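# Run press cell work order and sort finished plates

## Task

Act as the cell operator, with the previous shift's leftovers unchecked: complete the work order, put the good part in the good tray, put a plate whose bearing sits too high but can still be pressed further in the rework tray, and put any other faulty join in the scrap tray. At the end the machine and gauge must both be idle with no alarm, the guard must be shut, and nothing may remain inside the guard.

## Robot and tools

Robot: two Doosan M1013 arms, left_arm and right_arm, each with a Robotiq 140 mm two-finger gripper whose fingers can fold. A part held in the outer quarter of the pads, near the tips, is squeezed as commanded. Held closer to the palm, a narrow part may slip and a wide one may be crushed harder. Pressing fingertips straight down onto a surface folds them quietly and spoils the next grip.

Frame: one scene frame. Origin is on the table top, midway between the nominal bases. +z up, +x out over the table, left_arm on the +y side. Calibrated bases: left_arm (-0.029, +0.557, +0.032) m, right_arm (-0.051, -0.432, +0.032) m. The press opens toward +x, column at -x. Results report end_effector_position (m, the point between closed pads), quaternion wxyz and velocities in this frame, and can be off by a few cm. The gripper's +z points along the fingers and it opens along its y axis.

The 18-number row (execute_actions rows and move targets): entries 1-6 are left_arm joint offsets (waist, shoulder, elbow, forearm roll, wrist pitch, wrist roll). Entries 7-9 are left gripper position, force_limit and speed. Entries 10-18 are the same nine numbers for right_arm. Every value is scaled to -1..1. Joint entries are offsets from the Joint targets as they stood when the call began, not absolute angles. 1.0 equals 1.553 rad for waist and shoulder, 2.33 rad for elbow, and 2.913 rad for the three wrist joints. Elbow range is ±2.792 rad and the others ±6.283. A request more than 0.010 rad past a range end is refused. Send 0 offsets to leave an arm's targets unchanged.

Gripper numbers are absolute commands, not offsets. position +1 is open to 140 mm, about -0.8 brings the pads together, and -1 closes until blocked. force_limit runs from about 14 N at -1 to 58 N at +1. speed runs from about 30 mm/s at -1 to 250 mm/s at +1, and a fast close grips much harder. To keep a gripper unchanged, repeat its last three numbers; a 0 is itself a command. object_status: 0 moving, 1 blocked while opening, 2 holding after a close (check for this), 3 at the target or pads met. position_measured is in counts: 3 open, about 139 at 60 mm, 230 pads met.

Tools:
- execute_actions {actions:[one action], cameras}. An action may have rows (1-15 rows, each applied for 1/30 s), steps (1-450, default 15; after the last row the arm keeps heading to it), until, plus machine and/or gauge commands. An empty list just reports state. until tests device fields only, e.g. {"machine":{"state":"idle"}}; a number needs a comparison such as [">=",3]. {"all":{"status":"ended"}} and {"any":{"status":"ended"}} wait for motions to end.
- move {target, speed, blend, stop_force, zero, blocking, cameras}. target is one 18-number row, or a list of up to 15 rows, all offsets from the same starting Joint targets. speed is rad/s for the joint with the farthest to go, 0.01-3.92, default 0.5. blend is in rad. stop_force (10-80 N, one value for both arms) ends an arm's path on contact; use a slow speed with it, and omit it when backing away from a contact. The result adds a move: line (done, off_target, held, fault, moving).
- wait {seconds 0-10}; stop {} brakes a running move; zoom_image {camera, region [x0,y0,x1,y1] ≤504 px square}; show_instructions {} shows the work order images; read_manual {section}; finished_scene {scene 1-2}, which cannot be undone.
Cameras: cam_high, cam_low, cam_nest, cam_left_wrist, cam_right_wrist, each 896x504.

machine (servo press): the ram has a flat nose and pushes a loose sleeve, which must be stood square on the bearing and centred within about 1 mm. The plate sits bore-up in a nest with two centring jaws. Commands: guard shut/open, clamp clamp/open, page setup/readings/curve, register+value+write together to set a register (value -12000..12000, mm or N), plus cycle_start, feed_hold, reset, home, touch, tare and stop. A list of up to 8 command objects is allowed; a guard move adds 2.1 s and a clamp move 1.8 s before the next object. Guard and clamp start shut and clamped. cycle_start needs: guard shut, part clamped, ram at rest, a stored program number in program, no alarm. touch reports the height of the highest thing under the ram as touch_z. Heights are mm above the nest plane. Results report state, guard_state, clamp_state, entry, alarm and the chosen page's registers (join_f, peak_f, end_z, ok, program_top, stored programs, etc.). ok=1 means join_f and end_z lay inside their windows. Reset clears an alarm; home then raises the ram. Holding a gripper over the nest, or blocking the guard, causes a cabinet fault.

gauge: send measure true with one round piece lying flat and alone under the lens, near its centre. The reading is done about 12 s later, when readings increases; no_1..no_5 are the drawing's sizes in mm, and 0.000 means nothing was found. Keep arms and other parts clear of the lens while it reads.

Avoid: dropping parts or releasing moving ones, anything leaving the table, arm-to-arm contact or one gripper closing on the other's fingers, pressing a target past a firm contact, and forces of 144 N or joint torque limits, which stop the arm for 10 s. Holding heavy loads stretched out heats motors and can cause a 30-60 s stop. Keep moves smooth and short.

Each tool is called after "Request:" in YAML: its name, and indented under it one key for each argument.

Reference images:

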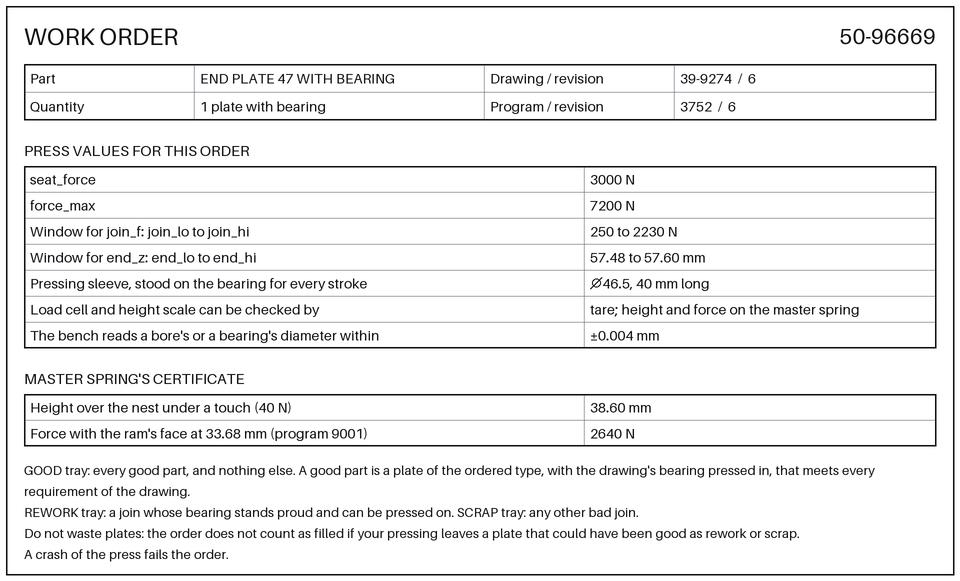

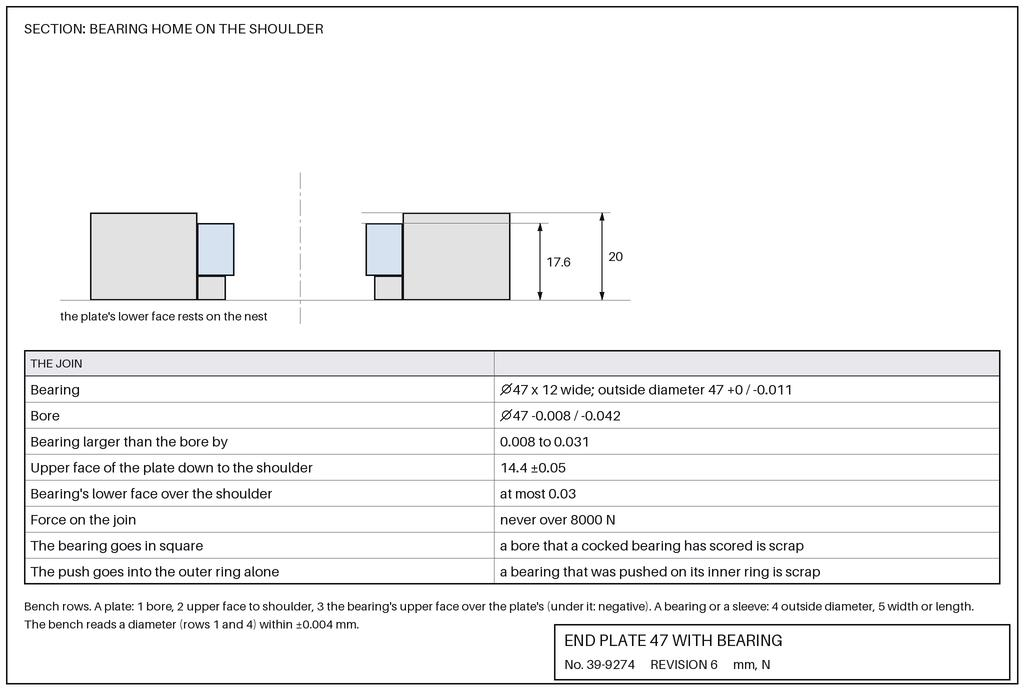

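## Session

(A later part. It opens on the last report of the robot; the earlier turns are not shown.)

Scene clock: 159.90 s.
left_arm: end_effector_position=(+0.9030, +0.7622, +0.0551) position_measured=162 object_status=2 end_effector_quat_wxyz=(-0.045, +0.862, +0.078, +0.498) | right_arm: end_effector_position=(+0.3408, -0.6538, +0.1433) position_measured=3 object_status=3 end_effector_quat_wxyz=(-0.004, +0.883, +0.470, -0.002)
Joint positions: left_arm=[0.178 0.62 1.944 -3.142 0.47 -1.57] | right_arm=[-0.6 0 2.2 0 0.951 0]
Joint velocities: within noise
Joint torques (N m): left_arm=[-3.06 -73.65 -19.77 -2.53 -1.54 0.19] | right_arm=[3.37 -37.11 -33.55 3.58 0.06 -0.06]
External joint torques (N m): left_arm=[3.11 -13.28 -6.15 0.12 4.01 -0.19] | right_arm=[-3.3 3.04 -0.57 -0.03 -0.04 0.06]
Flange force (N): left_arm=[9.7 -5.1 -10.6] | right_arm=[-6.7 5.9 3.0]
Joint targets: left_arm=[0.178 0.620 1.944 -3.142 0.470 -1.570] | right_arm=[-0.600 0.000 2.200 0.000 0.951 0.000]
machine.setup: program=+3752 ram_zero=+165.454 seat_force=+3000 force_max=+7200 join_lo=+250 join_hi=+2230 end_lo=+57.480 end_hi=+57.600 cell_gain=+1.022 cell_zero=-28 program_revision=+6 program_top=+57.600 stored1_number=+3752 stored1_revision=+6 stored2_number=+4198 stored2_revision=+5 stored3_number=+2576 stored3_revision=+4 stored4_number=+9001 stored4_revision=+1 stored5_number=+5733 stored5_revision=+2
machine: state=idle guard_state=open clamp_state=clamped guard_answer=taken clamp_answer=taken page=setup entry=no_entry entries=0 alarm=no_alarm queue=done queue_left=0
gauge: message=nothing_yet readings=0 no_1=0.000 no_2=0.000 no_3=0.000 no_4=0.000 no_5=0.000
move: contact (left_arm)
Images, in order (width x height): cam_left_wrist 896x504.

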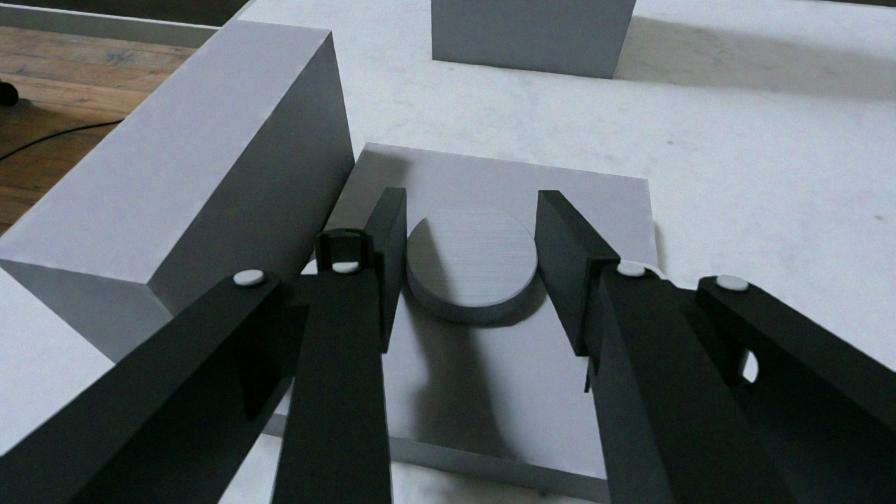

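Request:
execute_actions:
  actions:
    - {"rows":[[0,0,0,0,0,0,0.12,0,-0.8,0,0,0,0,0,0,1,1,1]],"steps":45}
  cameras: []

Request:
move:
  target:
    - [0,-0.0510,0.0364,0,0.0022,0,0.12,0,-0.8,0,0,0,0,0,0,1,1,1]
    - [0,-0.3455,0.1888,0,-0.0330,0,0.12,0,-0.8,0,0,0,0,0,0,1,1,1]
  speed: [0.1,0.5]
  blend: [0.03,0]
  cameras: ["cam_left_wrist"]

Request:
execute_actions:
  actions:
    - {"gauge":{"measure":true},"machine":{"page":"readings"},"steps":430,"until":{"gauge":{"readings":[">",0]}}}
  cameras: []

Scene clock: 179.07 s.
left_arm: end_effector_position=(+0.9030, +0.7622, +0.0551) position_measured=114 object_status=3 end_effector_quat_wxyz=(-0.045, +0.862, +0.078, +0.498) | right_arm: end_effector_position=(+0.3408, -0.6538, +0.1433) position_measured=3 object_status=3 end_effector_quat_wxyz=(-0.004, +0.883, +0.470, -0.002)
Joint positions: left_arm=[0.178 0.62 1.944 -3.142 0.47 -1.57] | right_arm=[-0.6 0 2.2 0 0.951 0]
Joint velocities: within noise
Joint torques (N m): left_arm=[-2.84 -89.7 -25.22 -2.53 2.42 0.13] | right_arm=[3.07 -36.75 -33.69 3.62 0.12 -0.05]
External joint torques (N m): left_arm=[2.87 2.65 -0.68 0.12 0.04 -0.13] | right_arm=[-3.03 2.63 -0.45 -0.07 -0.1 0.05]
Flange force (N): left_arm=[-1.4 -5.1 5.3] | right_arm=[-6.2 5.0 2.8]
Joint targets: left_arm=[0.178 0.620 1.944 -3.142 0.470 -1.570] | right_arm=[-0.600 0.000 2.200 0.000 0.951 0.000]
machine.setup: program=+3752 ram_zero=+165.454 seat_force=+3000 force_max=+7200 join_lo=+250 join_hi=+2230 end_lo=+57.480 end_hi=+57.600 cell_gain=+1.022 cell_zero=-28 program_revision=+6 program_top=+57.600 stored1_number=+3752 stored1_revision=+6 stored2_number=+4198 stored2_revision=+5 stored3_number=+2576 stored3_revision=+4 stored4_number=+9001 stored4_revision=+1 stored5_number=+5733 stored5_revision=+2
machine: state=idle guard_state=open clamp_state=clamped guard_answer=taken clamp_answer=taken page=setup entry=no_entry entries=0 alarm=no_alarm queue=done queue_left=0
gauge: message=nothing_yet readings=0 no_1=0.000 no_2=0.000 no_3=0.000 no_4=0.000 no_5=0.000
No camera images: "cameras" was empty.

Scene clock: 181.20 s.
left_arm: end_effector_position=(+0.6426, +0.7146, +0.2001) position_measured=114 object_status=3 end_effector_quat_wxyz=(-0.045, +0.862, +0.078, +0.498) | right_arm: end_effector_position=(+0.3408, -0.6538, +0.1433) position_measured=3 object_status=3 end_effector_quat_wxyz=(-0.004, +0.883, +0.470, -0.002)
Joint positions: left_arm=[0.178 0.083 2.384 -3.142 0.374 -1.57] | right_arm=[-0.6 0 2.2 0 0.951 0]
Joint velocities: within noise
Joint torques (N m): left_arm=[-2.82 -38.84 -28.23 -2.96 2.37 0.15] | right_arm=[3.31 -36.95 -33.39 3.67 0.09 -0.03]
External joint torques (N m): left_arm=[2.84 1.3 -0.94 0.22 0.08 -0.15] | right_arm=[-3.28 2.76 -0.76 -0.11 -0.07 0.03]
Flange force (N): left_arm=[0.0 0.0 0.0] | right_arm=[-6.8 5.7 2.6]
Joint targets: left_arm=[0.178 0.083 2.384 -3.142 0.374 -1.570] | right_arm=[-0.600 0.000 2.200 0.000 0.951 0.000]
machine.setup: program=+3752 ram_zero=+165.454 seat_force=+3000 force_max=+7200 join_lo=+250 join_hi=+2230 end_lo=+57.480 end_hi=+57.600 cell_gain=+1.022 cell_zero=-28 program_revision=+6 program_top=+57.600 stored1_number=+3752 stored1_revision=+6 stored2_number=+4198 stored2_revision=+5 stored3_number=+2576 stored3_revision=+4 stored4_number=+9001 stored4_revision=+1 stored5_number=+5733 stored5_revision=+2
machine: state=idle guard_state=open clamp_state=clamped guard_answer=taken clamp_answer=taken page=setup entry=no_entry entries=0 alarm=no_alarm queue=done queue_left=0
gauge: message=nothing_yet readings=0 no_1=0.000 no_2=0.000 no_3=0.000 no_4=0.000 no_5=0.000
move: done
Images, in order (width x height): cam_left_wrist 896x504.

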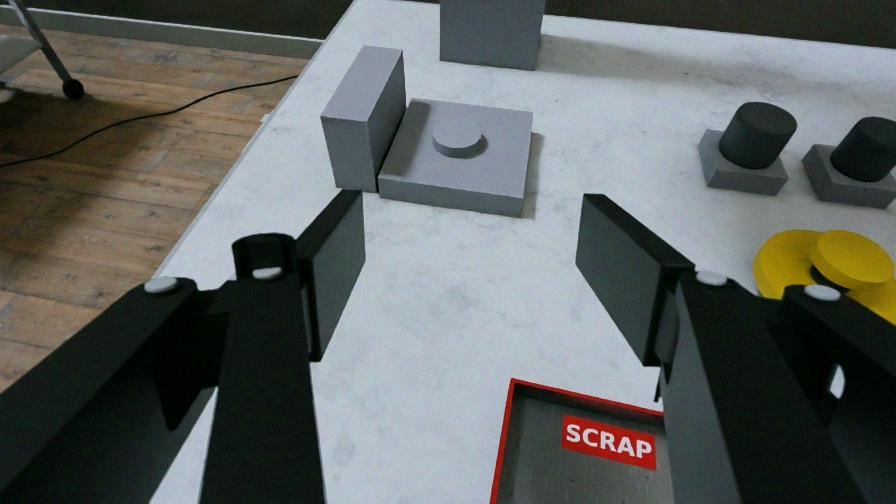

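Scene clock: 193.40 s.
left_arm: end_effector_position=(+0.6425, +0.7146, +0.2002) position_measured=114 object_status=3 end_effector_quat_wxyz=(-0.045, +0.862, +0.078, +0.498) | right_arm: end_effector_position=(+0.3408, -0.6538, +0.1433) position_measured=3 object_status=3 end_effector_quat_wxyz=(-0.004, +0.883, +0.470, -0.002)
Joint positions: left_arm=[0.178 0.083 2.384 -3.142 0.374 -1.57] | right_arm=[-0.6 0 2.2 0 0.951 0]
Joint velocities: within noise
Joint torques (N m): left_arm=[-2.7 -39.02 -28.4 -2.86 2.4 0.09] | right_arm=[3.37 -36.47 -33.84 3.62 0.08 -0.03]
External joint torques (N m): left_arm=[2.74 1.14 -0.78 0.12 0.06 -0.09] | right_arm=[-3.38 2.35 -0.36 -0.06 -0.07 0.03]
Flange force (N): left_arm=[0.0 0.0 0.0] | right_arm=[-7.1 4.4 2.5]
Joint targets: left_arm=[0.178 0.083 2.384 -3.142 0.374 -1.570] | right_arm=[-0.600 0.000 2.200 0.000 0.951 0.000]
Tool commands: left_gripper/position=+0.12 left_gripper/force_limit=+0.0 left_gripper/speed=-0.8 right_gripper/position=+1.0 right_gripper/force_limit=+1.0 right_gripper/speed=+1.0
machine.readings: force=+0 touch_z=+0.000 join_f=+0 peak_f=+0 end_z=+0.000 ok=+0 pos_z=+154.546 cycles=+0
machine: state=idle guard_state=open clamp_state=clamped guard_answer=taken clamp_answer=taken page=readings entry=no_entry entries=0 alarm=no_alarm queue=done queue_left=0
gauge: message=measure_taken readings=1 no_1=0.000 no_2=0.000 no_3=0.000 no_4=46.996 no_5=12.003
No camera images: "cameras" was empty.

Request:
move:
  target:
    - [0,0.2948,-0.1524,0,0.0352,0,0.12,0,-0.8,0,0,0,0,0,0,1,1,1]
    - [0,0.3448,-0.1888,0,0.0330,0,0.12,0,-0.8,0,0,0,0,0,0,1,1,1]
  speed: [0.5,0.1]
  blend: [0.02,0]
  cameras: []

Request:
execute_actions:
  actions:
    - {"rows":[[0,0,0,0,0,0,-1,0,-1,0,0,0,0,0,0,1,1,1]],"steps":100}
  cameras: ["cam_left_wrist"]

Scene clock: 214.30 s.
left_arm: end_effector_position=(+0.9031, +0.7622, +0.0562) position_measured=114 object_status=3 end_effector_quat_wxyz=(-0.045, +0.862, +0.078, +0.499) | right_arm: end_effector_position=(+0.3408, -0.6538, +0.1433) position_measured=3 object_status=3 end_effector_quat_wxyz=(-0.004, +0.883, +0.470, -0.002)
Joint positions: left_arm=[0.178 0.619 1.944 -3.142 0.47 -1.57] | right_arm=[-0.6 0 2.2 0 0.951 0]
Joint velocities: within noise
Joint torques (N m): left_arm=[-2.65 -90.34 -25.28 -2.54 2.42 0.11] | right_arm=[3.57 -37.03 -33.52 3.64 0.1 -0.07]
External joint torques (N m): left_arm=[2.55 3.93 -0.53 0.14 0.03 -0.11] | right_arm=[-3.66 2.97 -0.72 -0.09 -0.09 0.07]
Flange force (N): left_arm=[-2.5 -4.7 7.0] | right_arm=[-7.5 6.0 2.9]
Joint targets: left_arm=[0.178 0.619 1.944 -3.142 0.470 -1.570] | right_arm=[-0.600 0.000 2.200 0.000 0.951 0.000]
machine.readings: force=+0 touch_z=+0.000 join_f=+0 peak_f=+0 end_z=+0.000 ok=+0 pos_z=+154.546 cycles=+0
machine: state=idle guard_state=open clamp_state=clamped guard_answer=taken clamp_answer=taken page=readings entry=no_entry entries=0 alarm=no_alarm queue=done queue_left=0
gauge: message=measure_taken readings=1 no_1=0.000 no_2=0.000 no_3=0.000 no_4=46.996 no_5=12.003
move: done
No camera images: "cameras" was empty.

Scene clock: 217.83 s.
left_arm: end_effector_position=(+0.9031, +0.7622, +0.0562) position_measured=162 object_status=2 end_effector_quat_wxyz=(-0.045, +0.862, +0.078, +0.499) | right_arm: end_effector_position=(+0.3408, -0.6538, +0.1433) position_measured=3 object_status=3 end_effector_quat_wxyz=(-0.004, +0.883, +0.470, -0.002)
Joint positions: left_arm=[0.178 0.619 1.944 -3.142 0.47 -1.57] | right_arm=[-0.6 0 2.2 0 0.951 0]
Joint velocities: within noise
Joint torques (N m): left_arm=[-3.16 -84.16 -24.14 -2.47 1.21 0.12] | right_arm=[3.27 -36.79 -33.66 3.58 0.07 -0.02]
External joint torques (N m): left_arm=[3.25 -3.3 -1.91 0.05 1.27 -0.12] | right_arm=[-3.18 2.67 -0.47 -0.03 -0.06 0.02]
Flange force (N): left_arm=[2.3 -5.2 -2.0] | right_arm=[-6.6 5.1 2.7]
Joint targets: left_arm=[0.178 0.619 1.944 -3.142 0.470 -1.570] | right_arm=[-0.600 0.000 2.200 0.000 0.951 0.000]
machine.readings: force=+0 touch_z=+0.000 join_f=+0 peak_f=+0 end_z=+0.000 ok=+0 pos_z=+154.546 cycles=+0
machine: state=idle guard_state=open clamp_state=clamped guard_answer=taken clamp_answer=taken page=readings entry=no_entry entries=0 alarm=no_alarm queue=done queue_left=0
gauge: message=measure_taken readings=1 no_1=0.000 no_2=0.000 no_3=0.000 no_4=46.996 no_5=12.003
Images, in order (width x height): cam_left_wrist 896x504.

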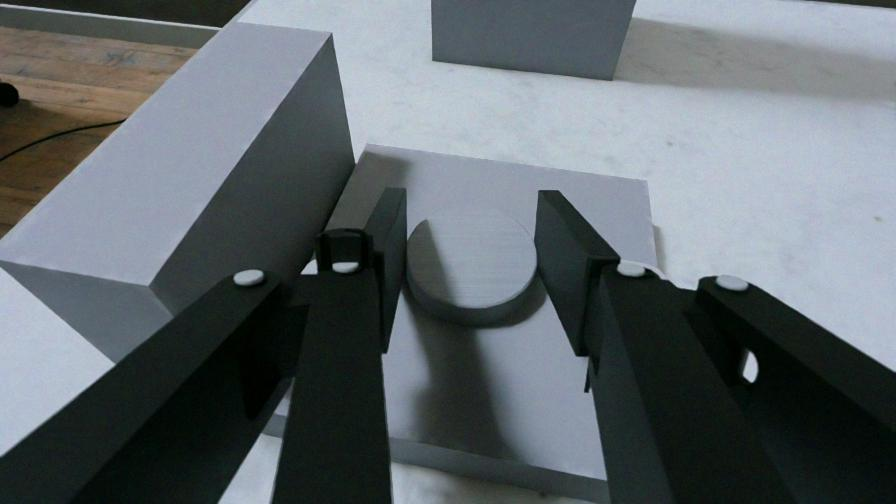

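Request:
move:
  target:
    - [0,-0.0589,-0.0050,0,-0.0360,0,-1,0,-1,0,0,0,0,0,0,1,1,1]
    - [-0.0929,-0.1400,0.1412,0,0.0377,0,-1,0,-1,0,0,0,0,0,0,1,1,1]
  speed: [0.1,0.4]
  blend: [0.01,0]
  cameras: []

Request:
move:
  target: [0,0.0805,0.0041,0,0.0462,0,-1,0,-1,0,0,0,0,0,0,1,1,1]
  speed: 0.03
  stop_force: 10
  cameras: ["cam_left_wrist"]

Scene clock: 230.10 s.
left_arm: end_effector_position=(+0.7514, +0.6199, +0.0903) position_measured=162 object_status=2 end_effector_quat_wxyz=(-0.009, +0.866, +0.016, +0.500) | right_arm: end_effector_position=(+0.3408, -0.6538, +0.1433) position_measured=3 object_status=3 end_effector_quat_wxyz=(-0.004, +0.883, +0.470, -0.002)
Joint positions: left_arm=[0.034 0.401 2.273 -3.142 0.58 -1.57] | right_arm=[-0.6 0 2.2 0 0.951 0]
Joint velocities: within noise
Joint torques (N m): left_arm=[-2.36 -66.01 -21.93 -2.11 2.78 0.12] | right_arm=[3.39 -36.65 -33.6 3.55 0.03 -0.04]
External joint torques (N m): left_arm=[2.43 3.35 0.23 0.13 -0.32 -0.12] | right_arm=[-3.34 2.72 -0.5 0 -0.01 0.04]
Flange force (N): left_arm=[-3.4 -5.8 5.5] | right_arm=[-6.9 5.2 2.7]
Joint targets: left_arm=[0.034 0.401 2.273 -3.142 0.580 -1.570] | right_arm=[-0.600 0.000 2.200 0.000 0.951 0.000]
machine.readings: force=+0 touch_z=+0.000 join_f=+0 peak_f=+0 end_z=+0.000 ok=+0 pos_z=+154.546 cycles=+0
machine: state=idle guard_state=open clamp_state=clamped guard_answer=taken clamp_answer=taken page=readings entry=no_entry entries=0 alarm=no_alarm queue=done queue_left=0
gauge: message=measure_taken readings=1 no_1=0.000 no_2=0.000 no_3=0.000 no_4=46.996 no_5=12.003
move: done
No camera images: "cameras" was empty.

Scene clock: 235.10 s.
left_arm: end_effector_position=(+0.7517, +0.6199, +0.0304) position_measured=162 object_status=2 end_effector_quat_wxyz=(-0.009, +0.866, +0.016, +0.500) | right_arm: end_effector_position=(+0.3408, -0.6538, +0.1433) position_measured=3 object_status=3 end_effector_quat_wxyz=(-0.004, +0.883, +0.470, -0.002)
Joint positions: left_arm=[0.034 0.518 2.282 -3.142 0.707 -1.57] | right_arm=[-0.6 0 2.2 0 0.951 0]
Joint velocities: within noise
Joint torques (N m): left_arm=[-2.82 -54.48 -8.59 -1.62 -3.47 0.14] | right_arm=[3.72 -36.9 -33.57 3.62 0.13 -0.06]
External joint torques (N m): left_arm=[2.9 -14.96 -8.32 0.14 5.96 -0.14] | right_arm=[-3.55 2.72 -0.6 -0.06 -0.12 0.06]
Flange force (N): left_arm=[14.8 -6.3 -10.8] | right_arm=[-7.3 5.4 2.8]
Joint targets: left_arm=[0.034 0.518 2.282 -3.142 0.707 -1.570] | right_arm=[-0.600 0.000 2.200 0.000 0.951 0.000]
machine.readings: force=+0 touch_z=+0.000 join_f=+0 peak_f=+0 end_z=+0.000 ok=+0 pos_z=+154.546 cycles=+0
machine: state=idle guard_state=open clamp_state=clamped guard_answer=taken clamp_answer=taken page=readings entry=no_entry entries=0 alarm=no_alarm queue=done queue_left=0
gauge: message=measure_taken readings=1 no_1=0.000 no_2=0.000 no_3=0.000 no_4=46.996 no_5=12.003
move: contact (left_arm)
Images, in order (width x height): cam_left_wrist 896x504.

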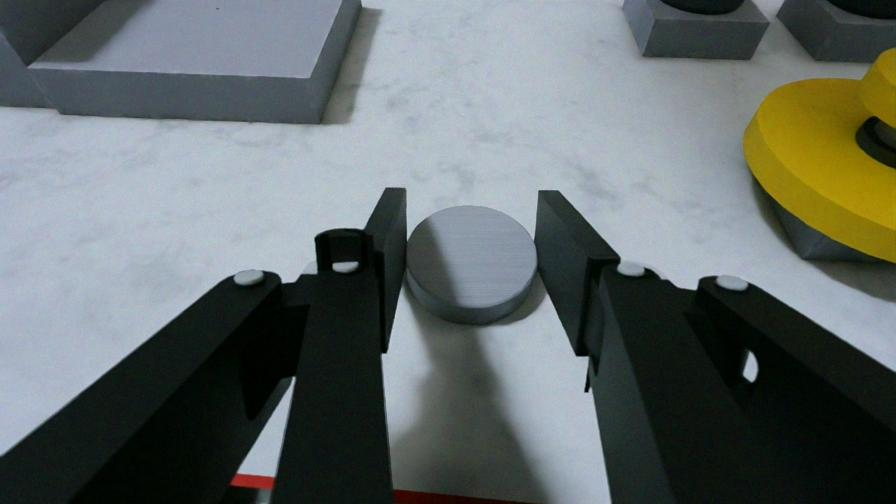

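Request:
execute_actions:
  actions:
    - {"rows":[[0,0,0,0,0,0,0.12,0,-0.8,0,0,0,0,0,0,1,1,1]],"steps":45,"machine":{"clamp":"open"}}
  cameras: []

Request:
move:
  target:
    - [0,-0.0753,-0.0039,0,-0.0436,0,0.12,0,-0.8,0,0,0,0,0,0,1,1,1]
    - [0,-0.2791,0.0446,0,-0.1136,0,0.12,0,-0.8,0,0,0,0,0,0,1,1,1]
    - [-0.0572,-0.1534,-0.1692,0.6841,0.1851,-0.3635,0.714,0.3,0,0,0,0,0,0,0,1,1,1]
    - [-0.2364,-0.0731,-0.1569,0.6114,0.0981,-0.3343,0.714,0.3,0,0,0,0,0,0,0,1,1,1]
    - [-0.3124,-0.0008,-0.1688,0.5646,0.0656,-0.3039,0.714,0.3,0,0,0,0,0,0,0,1,1,1]
  speed: [0.15,0.6,0.7,0.3,0.1]
  blend: [0.01,0.05,0,0.02,0]
  cameras: ["cam_left_wrist","cam_nest"]

Scene clock: 261.13 s.
left_arm: end_effector_position=(+0.7517, +0.6199, +0.0305) position_measured=114 object_status=3 end_effector_quat_wxyz=(-0.009, +0.866, +0.016, +0.500) | right_arm: end_effector_position=(+0.3408, -0.6538, +0.1433) position_measured=3 object_status=3 end_effector_quat_wxyz=(-0.004, +0.883, +0.470, -0.002)
Joint positions: left_arm=[0.034 0.518 2.282 -3.142 0.707 -1.57] | right_arm=[-0.6 0 2.2 0 0.951 0]
Joint velocities: within noise
Joint torques (N m): left_arm=[-2.62 -71.47 -16.68 -1.63 2.46 0.06] | right_arm=[3.56 -36.7 -33.79 3.66 0.03 -0.03]
External joint torques (N m): left_arm=[2.6 2.76 -0.05 0.17 -0.02 -0.06] | right_arm=[-3.38 2.47 -0.32 -0.11 -0.01 0.03]
Flange force (N): left_arm=[-3.7 -5.9 4.6] | right_arm=[-7.1 4.5 2.5]
Joint targets: left_arm=[0.034 0.518 2.282 -3.142 0.707 -1.570] | right_arm=[-0.600 0.000 2.200 0.000 0.951 0.000]
machine.readings: force=+0 touch_z=+0.000 join_f=+0 peak_f=+0 end_z=+0.000 ok=+0 pos_z=+154.546 cycles=+0
machine: state=idle guard_state=open clamp_state=open guard_answer=taken clamp_answer=taken page=readings entry=no_entry entries=0 alarm=no_alarm queue=running queue_left=0
gauge: message=measure_taken readings=1 no_1=0.000 no_2=0.000 no_3=0.000 no_4=46.996 no_5=12.003
No camera images: "cameras" was empty.

Scene clock: 269.07 s.
left_arm: end_effector_position=(+0.6005, +0.0044, +0.1428) position_measured=39 object_status=3 end_effector_quat_wxyz=(+0.353, +0.613, -0.612, +0.353) | right_arm: end_effector_position=(+0.3408, -0.6538, +0.1433) position_measured=3 object_status=3 end_effector_quat_wxyz=(-0.004, +0.883, +0.470, -0.002)
Joint positions: left_arm=[-0.452 0.517 1.889 -1.497 0.898 -2.456] | right_arm=[-0.6 0 2.2 0 0.951 0]
Joint velocities: within noise
Joint torques (N m): left_arm=[-2.65 -81.96 -25.85 -1.39 1.4 0.04] | right_arm=[3.48 -36.79 -33.73 3.6 0.12 -0.08]
External joint torques (N m): left_arm=[2.74 3.59 -0.62 0.15 0.13 -0.04] | right_arm=[-3.49 2.51 -0.49 -0.05 -0.1 0.08]
Flange force (N): left_arm=[-4.3 -7.0 0.5] | right_arm=[-7.2 4.9 2.6]
Joint targets: left_arm=[-0.452 0.517 1.889 -1.497 0.898 -2.456] | right_arm=[-0.600 0.000 2.200 0.000 0.951 0.000]
machine.readings: force=+0 touch_z=+0.000 join_f=+0 peak_f=+0 end_z=+0.000 ok=+0 pos_z=+154.546 cycles=+0
machine: state=idle guard_state=open clamp_state=open guard_answer=taken clamp_answer=taken page=readings entry=no_entry entries=0 alarm=no_alarm queue=done queue_left=0
gauge: message=measure_taken readings=1 no_1=0.000 no_2=0.000 no_3=0.000 no_4=46.996 no_5=12.003
move: done
Images, in order (width x height): cam_nest 896x504, cam_left_wrist 896x504.

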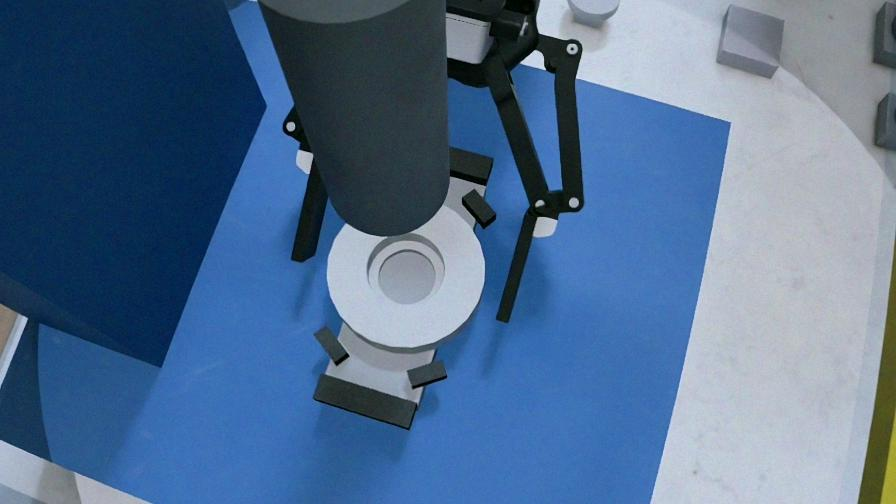

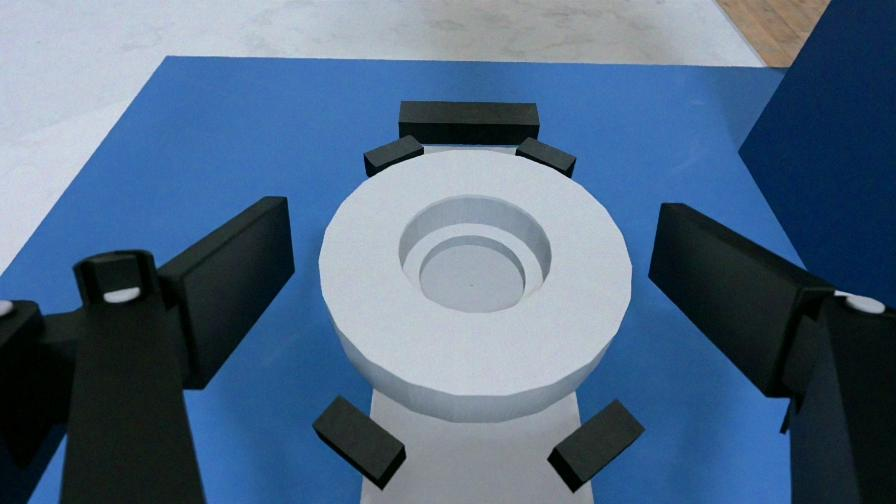

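Request:
execute_actions:
  actions:
    - {"rows":[[0,0,0,0,0,0,-1,0.7,-1,0,0,0,0,0,0,1,1,1]],"steps":80}
  cameras: ["cam_left_wrist"]

Scene clock: 276.40 s.
left_arm: end_effector_position=(+0.6004, +0.0044, +0.1428) position_measured=86 object_status=2 end_effector_quat_wxyz=(+0.353, +0.613, -0.612, +0.353) | right_arm: end_effector_position=(+0.3408, -0.6538, +0.1433) position_measured=3 object_status=3 end_effector_quat_wxyz=(-0.004, +0.883, +0.470, -0.002)
Joint positions: left_arm=[-0.452 0.517 1.889 -1.497 0.898 -2.456] | right_arm=[-0.6 0 2.2 0 0.951 0]
Joint velocities: within noise
Joint torques (N m): left_arm=[-5.11 -76.69 -24.1 -0.88 0.89 0.03] | right_arm=[3.35 -36.75 -33.77 3.62 -0.01 -0.1]
External joint torques (N m): left_arm=[5.22 -1.72 -2.46 -0.38 0.65 -0.03] | right_arm=[-3.24 2.77 -0.36 -0.06 0.02 0.1]
Flange force (N): left_arm=[-0.6 -6.1 -6.6] | right_arm=[-6.6 5.1 2.8]
Joint targets: left_arm=[-0.452 0.517 1.889 -1.497 0.898 -2.456] | right_arm=[-0.600 0.000 2.200 0.000 0.951 0.000]
machine.readings: force=+0 touch_z=+0.000 join_f=+0 peak_f=+0 end_z=+0.000 ok=+0 pos_z=+154.546 cycles=+0
machine: state=idle guard_state=open clamp_state=open guard_answer=taken clamp_answer=taken page=readings entry=no_entry entries=0 alarm=no_alarm queue=done queue_left=0
gauge: message=measure_taken readings=1 no_1=0.000 no_2=0.000 no_3=0.000 no_4=46.996 no_5=12.003
Images, in order (width x height): cam_left_wrist 896x504.

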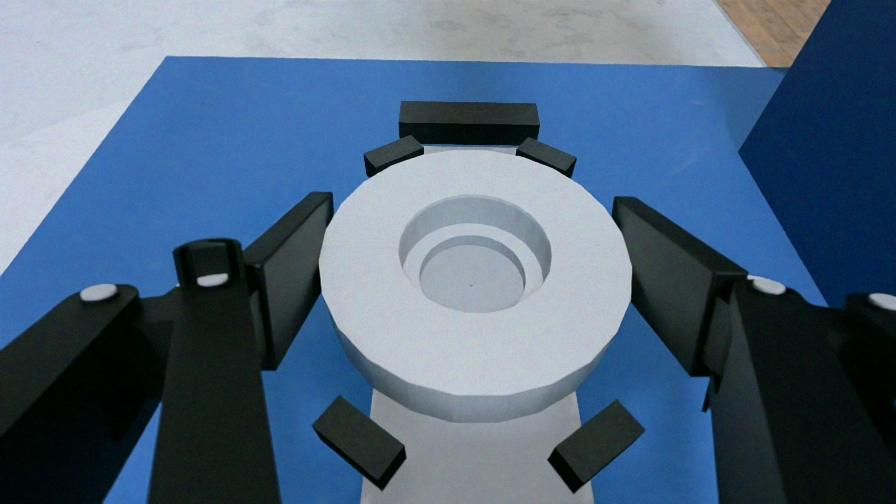

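Request:
move:
  target:
    - [0,-0.0291,-0.0070,0.0164,0.0022,-0.0267,-1,0.7,-1,0,0,0,0,0,0,1,1,1]
    - [0.0765,-0.0725,0.0118,0.0467,0.0325,-0.0301,-1,0.7,-1,0,0,0,0,0,0,1,1,1]
    - [0.2557,-0.1528,-0.0005,0.1194,0.1195,-0.0594,-1,0.7,-1,0,0,0,0,0,0,1,1,1]
    - [0.3921,-0.2788,0.2133,-0.5646,-0.1792,0.3039,-1,0.7,-1,0,0,0,0,0,0,1,1,1]
    - [0.3920,0.0355,0.0188,-0.5646,-0.1674,0.3039,-1,0.7,-1,0,0,0,0,0,0,1,1,1]
  speed: [0.08,0.15,0.4,0.6,0.35]
  blend: [0.005,0.02,0.05,0.05,0]
  cameras: ["cam_left_wrist","cam_nest"]

Scene clock: 327.50 s.
left_arm: end_effector_position=(+0.9096, +0.7433, +0.0902) position_measured=86 object_status=2 end_effector_quat_wxyz=(-0.040, +0.863, +0.069, +0.498) | right_arm: end_effector_position=(+0.3408, -0.6538, +0.1433) position_measured=3 object_status=3 end_effector_quat_wxyz=(-0.004, +0.883, +0.470, -0.002)
Joint positions: left_arm=[0.157 0.572 1.933 -3.142 0.41 -1.57] | right_arm=[-0.6 0 2.2 0 0.951 0]
Joint velocities: within noise
Joint torques (N m): left_arm=[-2.6 -91.36 -28.35 -2.78 3.35 0.13] | right_arm=[3.47 -36.67 -33.82 3.61 0.11 -0.07]
External joint torques (N m): left_arm=[2.59 6.68 0.47 0.16 -0.91 -0.13] | right_arm=[-3.29 2.35 -0.32 -0.05 -0.09 0.07]
Flange force (N): left_arm=[-3.4 -5.0 9.9] | right_arm=[-6.8 4.3 2.6]
Joint targets: left_arm=[0.157 0.572 1.933 -3.142 0.410 -1.570] | right_arm=[-0.600 0.000 2.200 0.000 0.951 0.000]
machine.readings: force=+0 touch_z=+0.000 join_f=+0 peak_f=+0 end_z=+0.000 ok=+0 pos_z=+154.546 cycles=+0
machine: state=idle guard_state=open clamp_state=open guard_answer=taken clamp_answer=taken page=readings entry=no_entry entries=0 alarm=no_alarm queue=done queue_left=0
gauge: message=measure_taken readings=1 no_1=0.000 no_2=0.000 no_3=0.000 no_4=46.996 no_5=12.003
move: done
Images, in order (width x height): cam_nest 896x504, cam_left_wrist 896x504.

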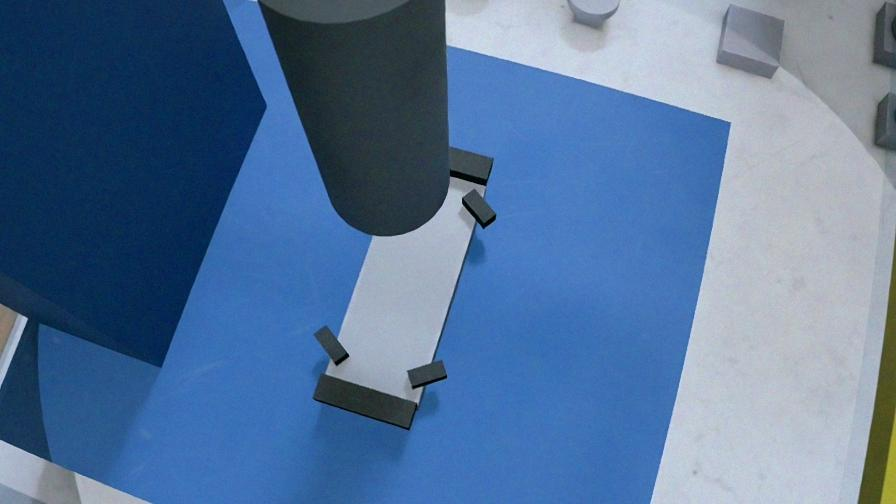

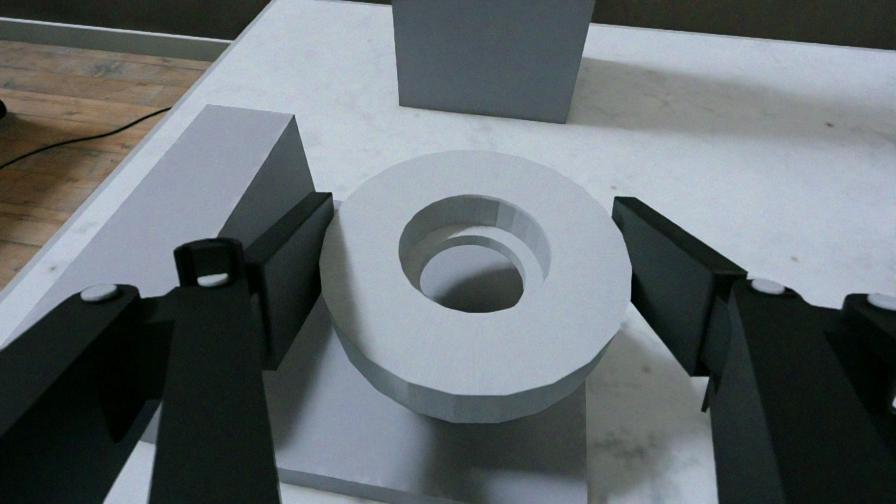

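Request:
move:
  target: [0,0.0442,0.0030,0,0.0260,0,-1,0.7,-1,0,0,0,0,0,0,1,1,1]
  speed: 0.02
  stop_force: 12
  cameras: ["cam_left_wrist"]

Scene clock: 378.03 s.
left_arm: end_effector_position=(+0.9100, +0.7434, +0.0489) position_measured=86 object_status=2 end_effector_quat_wxyz=(-0.040, +0.863, +0.069, +0.498) | right_arm: end_effector_position=(+0.3408, -0.6538, +0.1433) position_measured=3 object_status=3 end_effector_quat_wxyz=(-0.004, +0.883, +0.470, -0.002)
Joint positions: left_arm=[0.157 0.631 1.939 -3.142 0.476 -1.57] | right_arm=[-0.6 0 2.2 0 0.951 0]
Joint velocities: within noise
Joint torques (N m): left_arm=[-2.92 -72.79 -19.6 -2.65 -1.85 -0.2] | right_arm=[3.65 -37.2 -33.69 3.63 0.1 -0.05]
External joint torques (N m): left_arm=[3.07 -15.18 -6.08 0.27 4.3 0.2] | right_arm=[-3.71 3.23 -0.45 -0.08 -0.09 0.05]
Flange force (N): left_arm=[10.6 -4.6 -13.6] | right_arm=[-7.7 6.0 3.5]
Joint targets: left_arm=[0.157 0.631 1.939 -3.142 0.476 -1.570] | right_arm=[-0.600 0.000 2.200 0.000 0.951 0.000]
machine.readings: force=+0 touch_z=+0.000 join_f=+0 peak_f=+0 end_z=+0.000 ok=+0 pos_z=+154.546 cycles=+0
machine: state=idle guard_state=open clamp_state=open guard_answer=taken clamp_answer=taken page=readings entry=no_entry entries=0 alarm=no_alarm queue=done queue_left=0
gauge: message=measure_taken readings=1 no_1=0.000 no_2=0.000 no_3=0.000 no_4=46.996 no_5=12.003
move: contact (left_arm)
Images, in order (width x height): cam_left_wrist 896x504.

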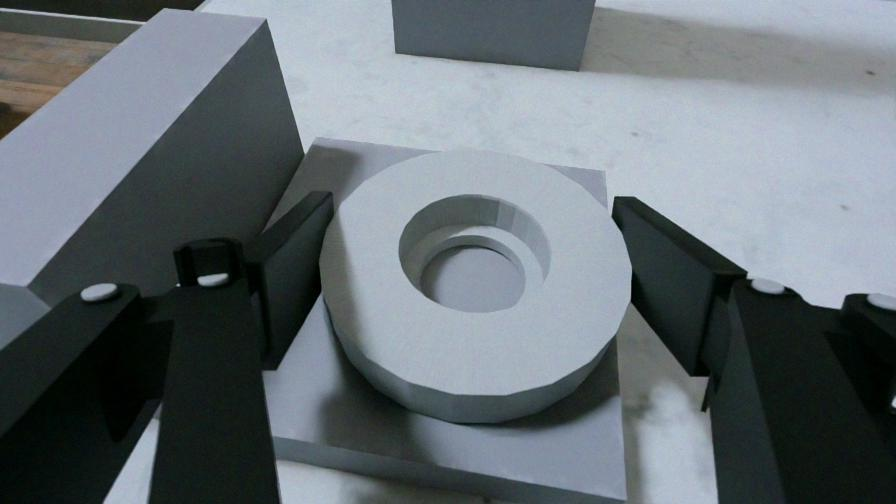

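Request:
move:
  target:
    - [0,0,0,0,0,0,0.49,0.7,-0.8,0,0,0,0,0,0,1,1,1]
    - [0,-0.0402,0.0515,0,0.0196,0,0.49,0.7,-0.8,0,0,0,0,0,0,1,1,1]
    - [0.0135,-0.3522,0.1918,0,-0.0343,0,0.49,0.7,-0.8,0,0,0,0,0,0,1,1,1]
  speed: [0.1,0.06,0.6]
  cameras: ["cam_left_wrist"]

Request:
execute_actions:
  actions:
    - {"gauge":{"measure":true},"steps":15}
  cameras: ["cam_high"]

Scene clock: 403.40 s.
left_arm: end_effector_position=(+0.6420, +0.7147, +0.1989) position_measured=67 object_status=3 end_effector_quat_wxyz=(-0.045, +0.862, +0.078, +0.498) | right_arm: end_effector_position=(+0.3408, -0.6538, +0.1433) position_measured=3 object_status=3 end_effector_quat_wxyz=(-0.004, +0.883, +0.470, -0.002)
Joint positions: left_arm=[0.178 0.084 2.386 -3.142 0.376 -1.57] | right_arm=[-0.6 0 2.2 0 0.951 0]
Joint velocities: within noise
Joint torques (N m): left_arm=[-2.84 -38.37 -27.66 -2.89 2.4 0.12] | right_arm=[3.47 -36.49 -33.94 3.55 0.15 -0.11]
External joint torques (N m): left_arm=[2.8 0.51 -1.44 0.15 0.04 -0.12] | right_arm=[-3.43 2.57 -0.2 0.01 -0.14 0.11]
Flange force (N): left_arm=[0.0 0.0 0.0] | right_arm=[-7.0 4.5 3.1]
Joint targets: left_arm=[0.178 0.084 2.386 -3.142 0.376 -1.570] | right_arm=[-0.600 0.000 2.200 0.000 0.951 0.000]
machine.readings: force=+0 touch_z=+0.000 join_f=+0 peak_f=+0 end_z=+0.000 ok=+0 pos_z=+154.546 cycles=+0
machine: state=idle guard_state=open clamp_state=open guard_answer=taken clamp_answer=taken page=readings entry=no_entry entries=0 alarm=no_alarm queue=done queue_left=0
gauge: message=measure_taken readings=1 no_1=0.000 no_2=0.000 no_3=0.000 no_4=46.996 no_5=12.003
move: done
Images, in order (width x height): cam_left_wrist 896x504.

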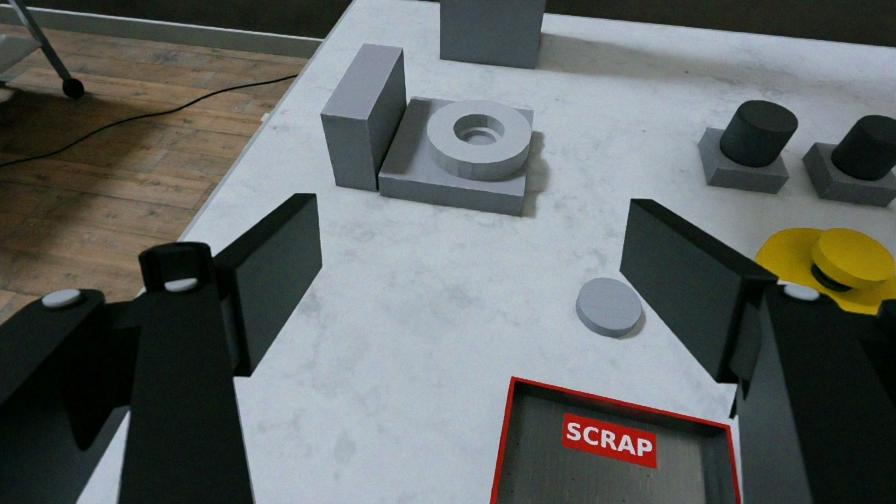

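Scene clock: 404.10 s.
left_arm: end_effector_position=(+0.6420, +0.7147, +0.1989) position_measured=67 object_status=3 end_effector_quat_wxyz=(-0.045, +0.862, +0.078, +0.498) | right_arm: end_effector_position=(+0.3408, -0.6538, +0.1433) position_measured=3 object_status=3 end_effector_quat_wxyz=(-0.004, +0.883, +0.470, -0.002)
Joint positions: left_arm=[0.178 0.084 2.386 -3.142 0.376 -1.57] | right_arm=[-0.6 0 2.2 0 0.951 0]
Joint velocities: within noise
Joint torques (N m): left_arm=[-2.55 -39.04 -28.22 -2.85 2.4 0.1] | right_arm=[3.53 -36.54 -33.62 3.65 0.07 -0.08]
External joint torques (N m): left_arm=[2.52 1.38 -0.82 0.11 0.03 -0.1] | right_arm=[-3.55 2.63 -0.51 -0.1 -0.05 0.08]
Flange force (N): left_arm=[0.0 0.0 0.0] | right_arm=[-7.3 5.1 2.6]
Joint targets: left_arm=[0.178 0.084 2.386 -3.142 0.376 -1.570] | right_arm=[-0.600 0.000 2.200 0.000 0.951 0.000]
Tool commands: left_gripper/position=+0.49 left_gripper/force_limit=+0.7 left_gripper/speed=-0.8 right_gripper/position=+1.0 right_gripper/force_limit=+1.0 right_gripper/speed=+1.0
machine.readings: force=+0 touch_z=+0.000 join_f=+0 peak_f=+0 end_z=+0.000 ok=+0 pos_z=+154.546 cycles=+0
machine: state=idle guard_state=open clamp_state=open guard_answer=taken clamp_answer=taken page=readings entry=no_entry entries=0 alarm=no_alarm queue=done queue_left=0
gauge: state=busy message=measure_taken readings=1 no_1=0.000 no_2=0.000 no_3=0.000 no_4=46.996 no_5=12.003
Images, in order (width x height): cam_high 896x504.

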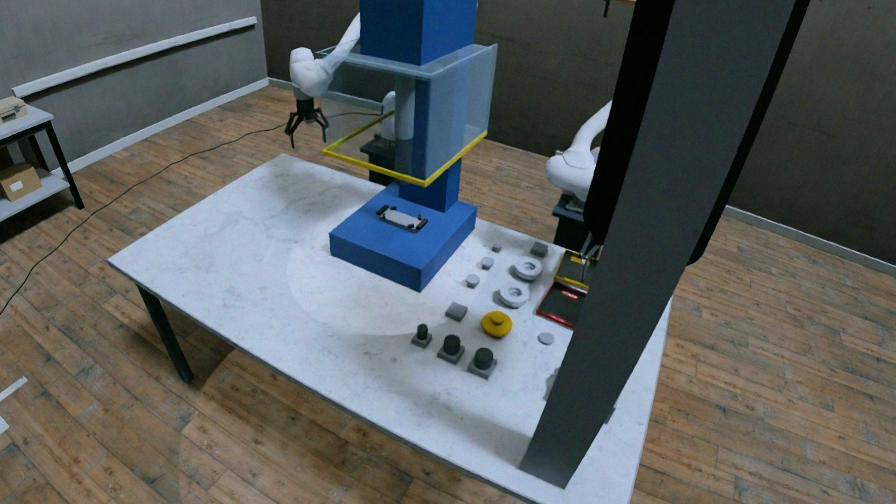

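Request:
zoom_image:
  camera: "cam_high"
  region: [400, 230, 600, 400]

Request:
zoom_image:
  camera: "cam_left_wrist"
  region: [660, 90, 896, 340]

Scaled by 2.520.

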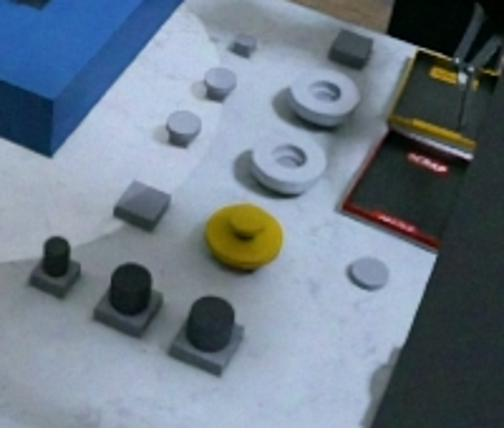

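This scene's latest camera images include none from cam_left_wrist. They are from: cam_high. cam_left_wrist's image comes with the result of a call that names it in "cameras".

Request:
move:
  target: [-0.2176,0.0086,-0.0087,0,-0.0025,0,0.12,1,-0.8,0,0,0,0,0,0,1,1,1]
  speed: 0.6
  cameras: ["cam_left_wrist"]

Scene clock: 425.53 s.
left_arm: end_effector_position=(+0.6675, +0.4817, +0.2005) position_measured=114 object_status=3 end_effector_quat_wxyz=(+0.039, +0.863, -0.068, +0.498) | right_arm: end_effector_position=(+0.3408, -0.6538, +0.1433) position_measured=3 object_status=3 end_effector_quat_wxyz=(-0.004, +0.883, +0.470, -0.002)
Joint positions: left_arm=[-0.16 0.098 2.365 -3.142 0.369 -1.57] | right_arm=[-0.6 0 2.2 0 0.951 0]
Joint velocities: within noise
Joint torques (N m): left_arm=[-0.86 -41.01 -28.48 -2.89 2.41 0.08] | right_arm=[3.48 -36.65 -33.66 3.68 0.08 -0.11]
External joint torques (N m): left_arm=[0.97 1.36 -0.84 0.13 0.04 -0.08] | right_arm=[-3.51 2.94 -0.47 -0.13 -0.07 0.11]
Flange force (N): left_arm=[0.0 0.0 0.0] | right_arm=[-7.1 5.5 3.1]
Joint targets: left_arm=[-0.160 0.098 2.365 -3.142 0.369 -1.570] | right_arm=[-0.600 0.000 2.200 0.000 0.951 0.000]
machine.readings: force=+0 touch_z=+0.000 join_f=+0 peak_f=+0 end_z=+0.000 ok=+0 pos_z=+154.546 cycles=+0
machine: state=idle guard_state=open clamp_state=open guard_answer=taken clamp_answer=taken page=readings entry=no_entry entries=0 alarm=no_alarm queue=done queue_left=0
gauge: message=measure_taken readings=2 no_1=46.972 no_2=14.400 no_3=0.000 no_4=0.000 no_5=0.000
move: done
Images, in order (width x height): cam_left_wrist 896x504.

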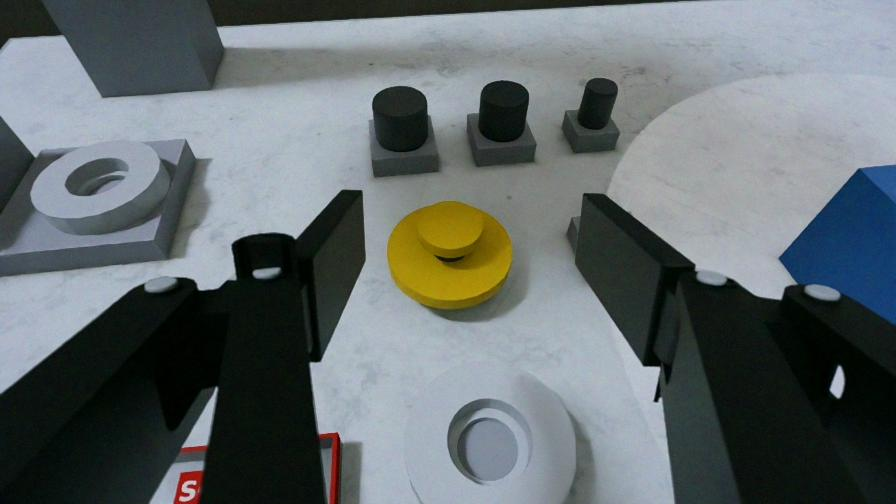

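Request:
zoom_image:
  camera: "cam_left_wrist"
  region: [370, 170, 530, 320]

Request:
zoom_image:
  camera: "cam_left_wrist"
  region: [350, 60, 650, 200]

Scaled by 3.150.

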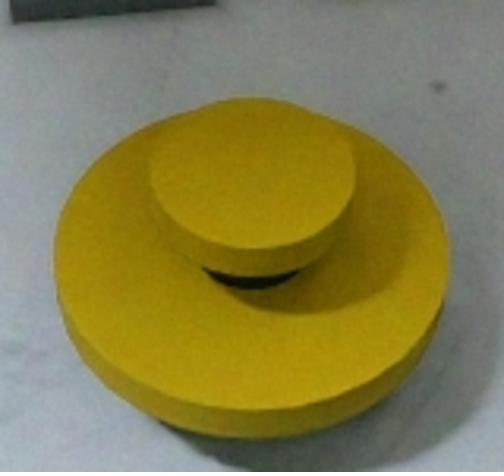

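Scaled by 1.680.

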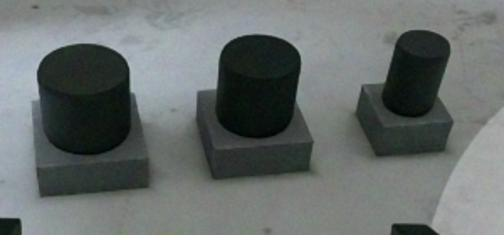

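Request:
move:
  target: [0.0070,0.1612,-0.0262,0,0.0648,0,0.12,1,-0.8,0,0,0,0,0,0,1,1,1]
  speed: 0.3
  cameras: ["cam_left_wrist"]

Scene clock: 469.97 s.
left_arm: end_effector_position=(+0.7303, +0.4801, +0.1079) position_measured=114 object_status=3 end_effector_quat_wxyz=(+0.036, +0.864, -0.063, +0.498) | right_arm: end_effector_position=(+0.3408, -0.6538, +0.1433) position_measured=3 object_status=3 end_effector_quat_wxyz=(-0.004, +0.883, +0.470, -0.002)
Joint positions: left_arm=[-0.149 0.348 2.304 -3.142 0.557 -1.57] | right_arm=[-0.6 0 2.2 0 0.951 0]
Joint velocities: within noise
Joint torques (N m): left_arm=[-2.61 -62.11 -21.93 -2.23 2.31 0.12] | right_arm=[3.6 -37.12 -33.72 3.6 0.07 -0.04]
External joint torques (N m): left_arm=[2.68 3.57 -0.73 0.16 0.15 -0.12] | right_arm=[-3.66 3.16 -0.41 -0.05 -0.05 0.04]
Flange force (N): left_arm=[-3.6 -6.8 7.7] | right_arm=[-7.6 5.8 3.3]
Joint targets: left_arm=[-0.149 0.348 2.304 -3.142 0.557 -1.570] | right_arm=[-0.600 0.000 2.200 0.000 0.951 0.000]
machine.readings: force=+0 touch_z=+0.000 join_f=+0 peak_f=+0 end_z=+0.000 ok=+0 pos_z=+154.546 cycles=+0
machine: state=idle guard_state=open clamp_state=open guard_answer=taken clamp_answer=taken page=readings entry=no_entry entries=0 alarm=no_alarm queue=done queue_left=0
gauge: message=measure_taken readings=2 no_1=46.972 no_2=14.400 no_3=0.000 no_4=0.000 no_5=0.000
move: done
Images, in order (width x height): cam_left_wrist 896x504.

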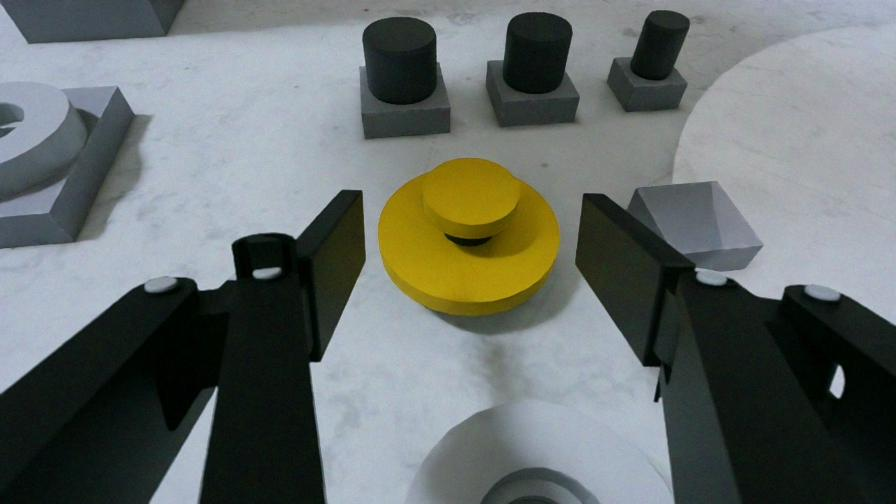

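Request:
zoom_image:
  camera: "cam_left_wrist"
  region: [370, 140, 570, 330]

Scaled by 2.520.

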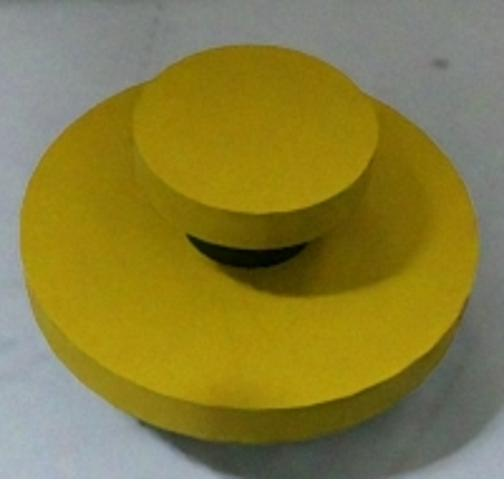

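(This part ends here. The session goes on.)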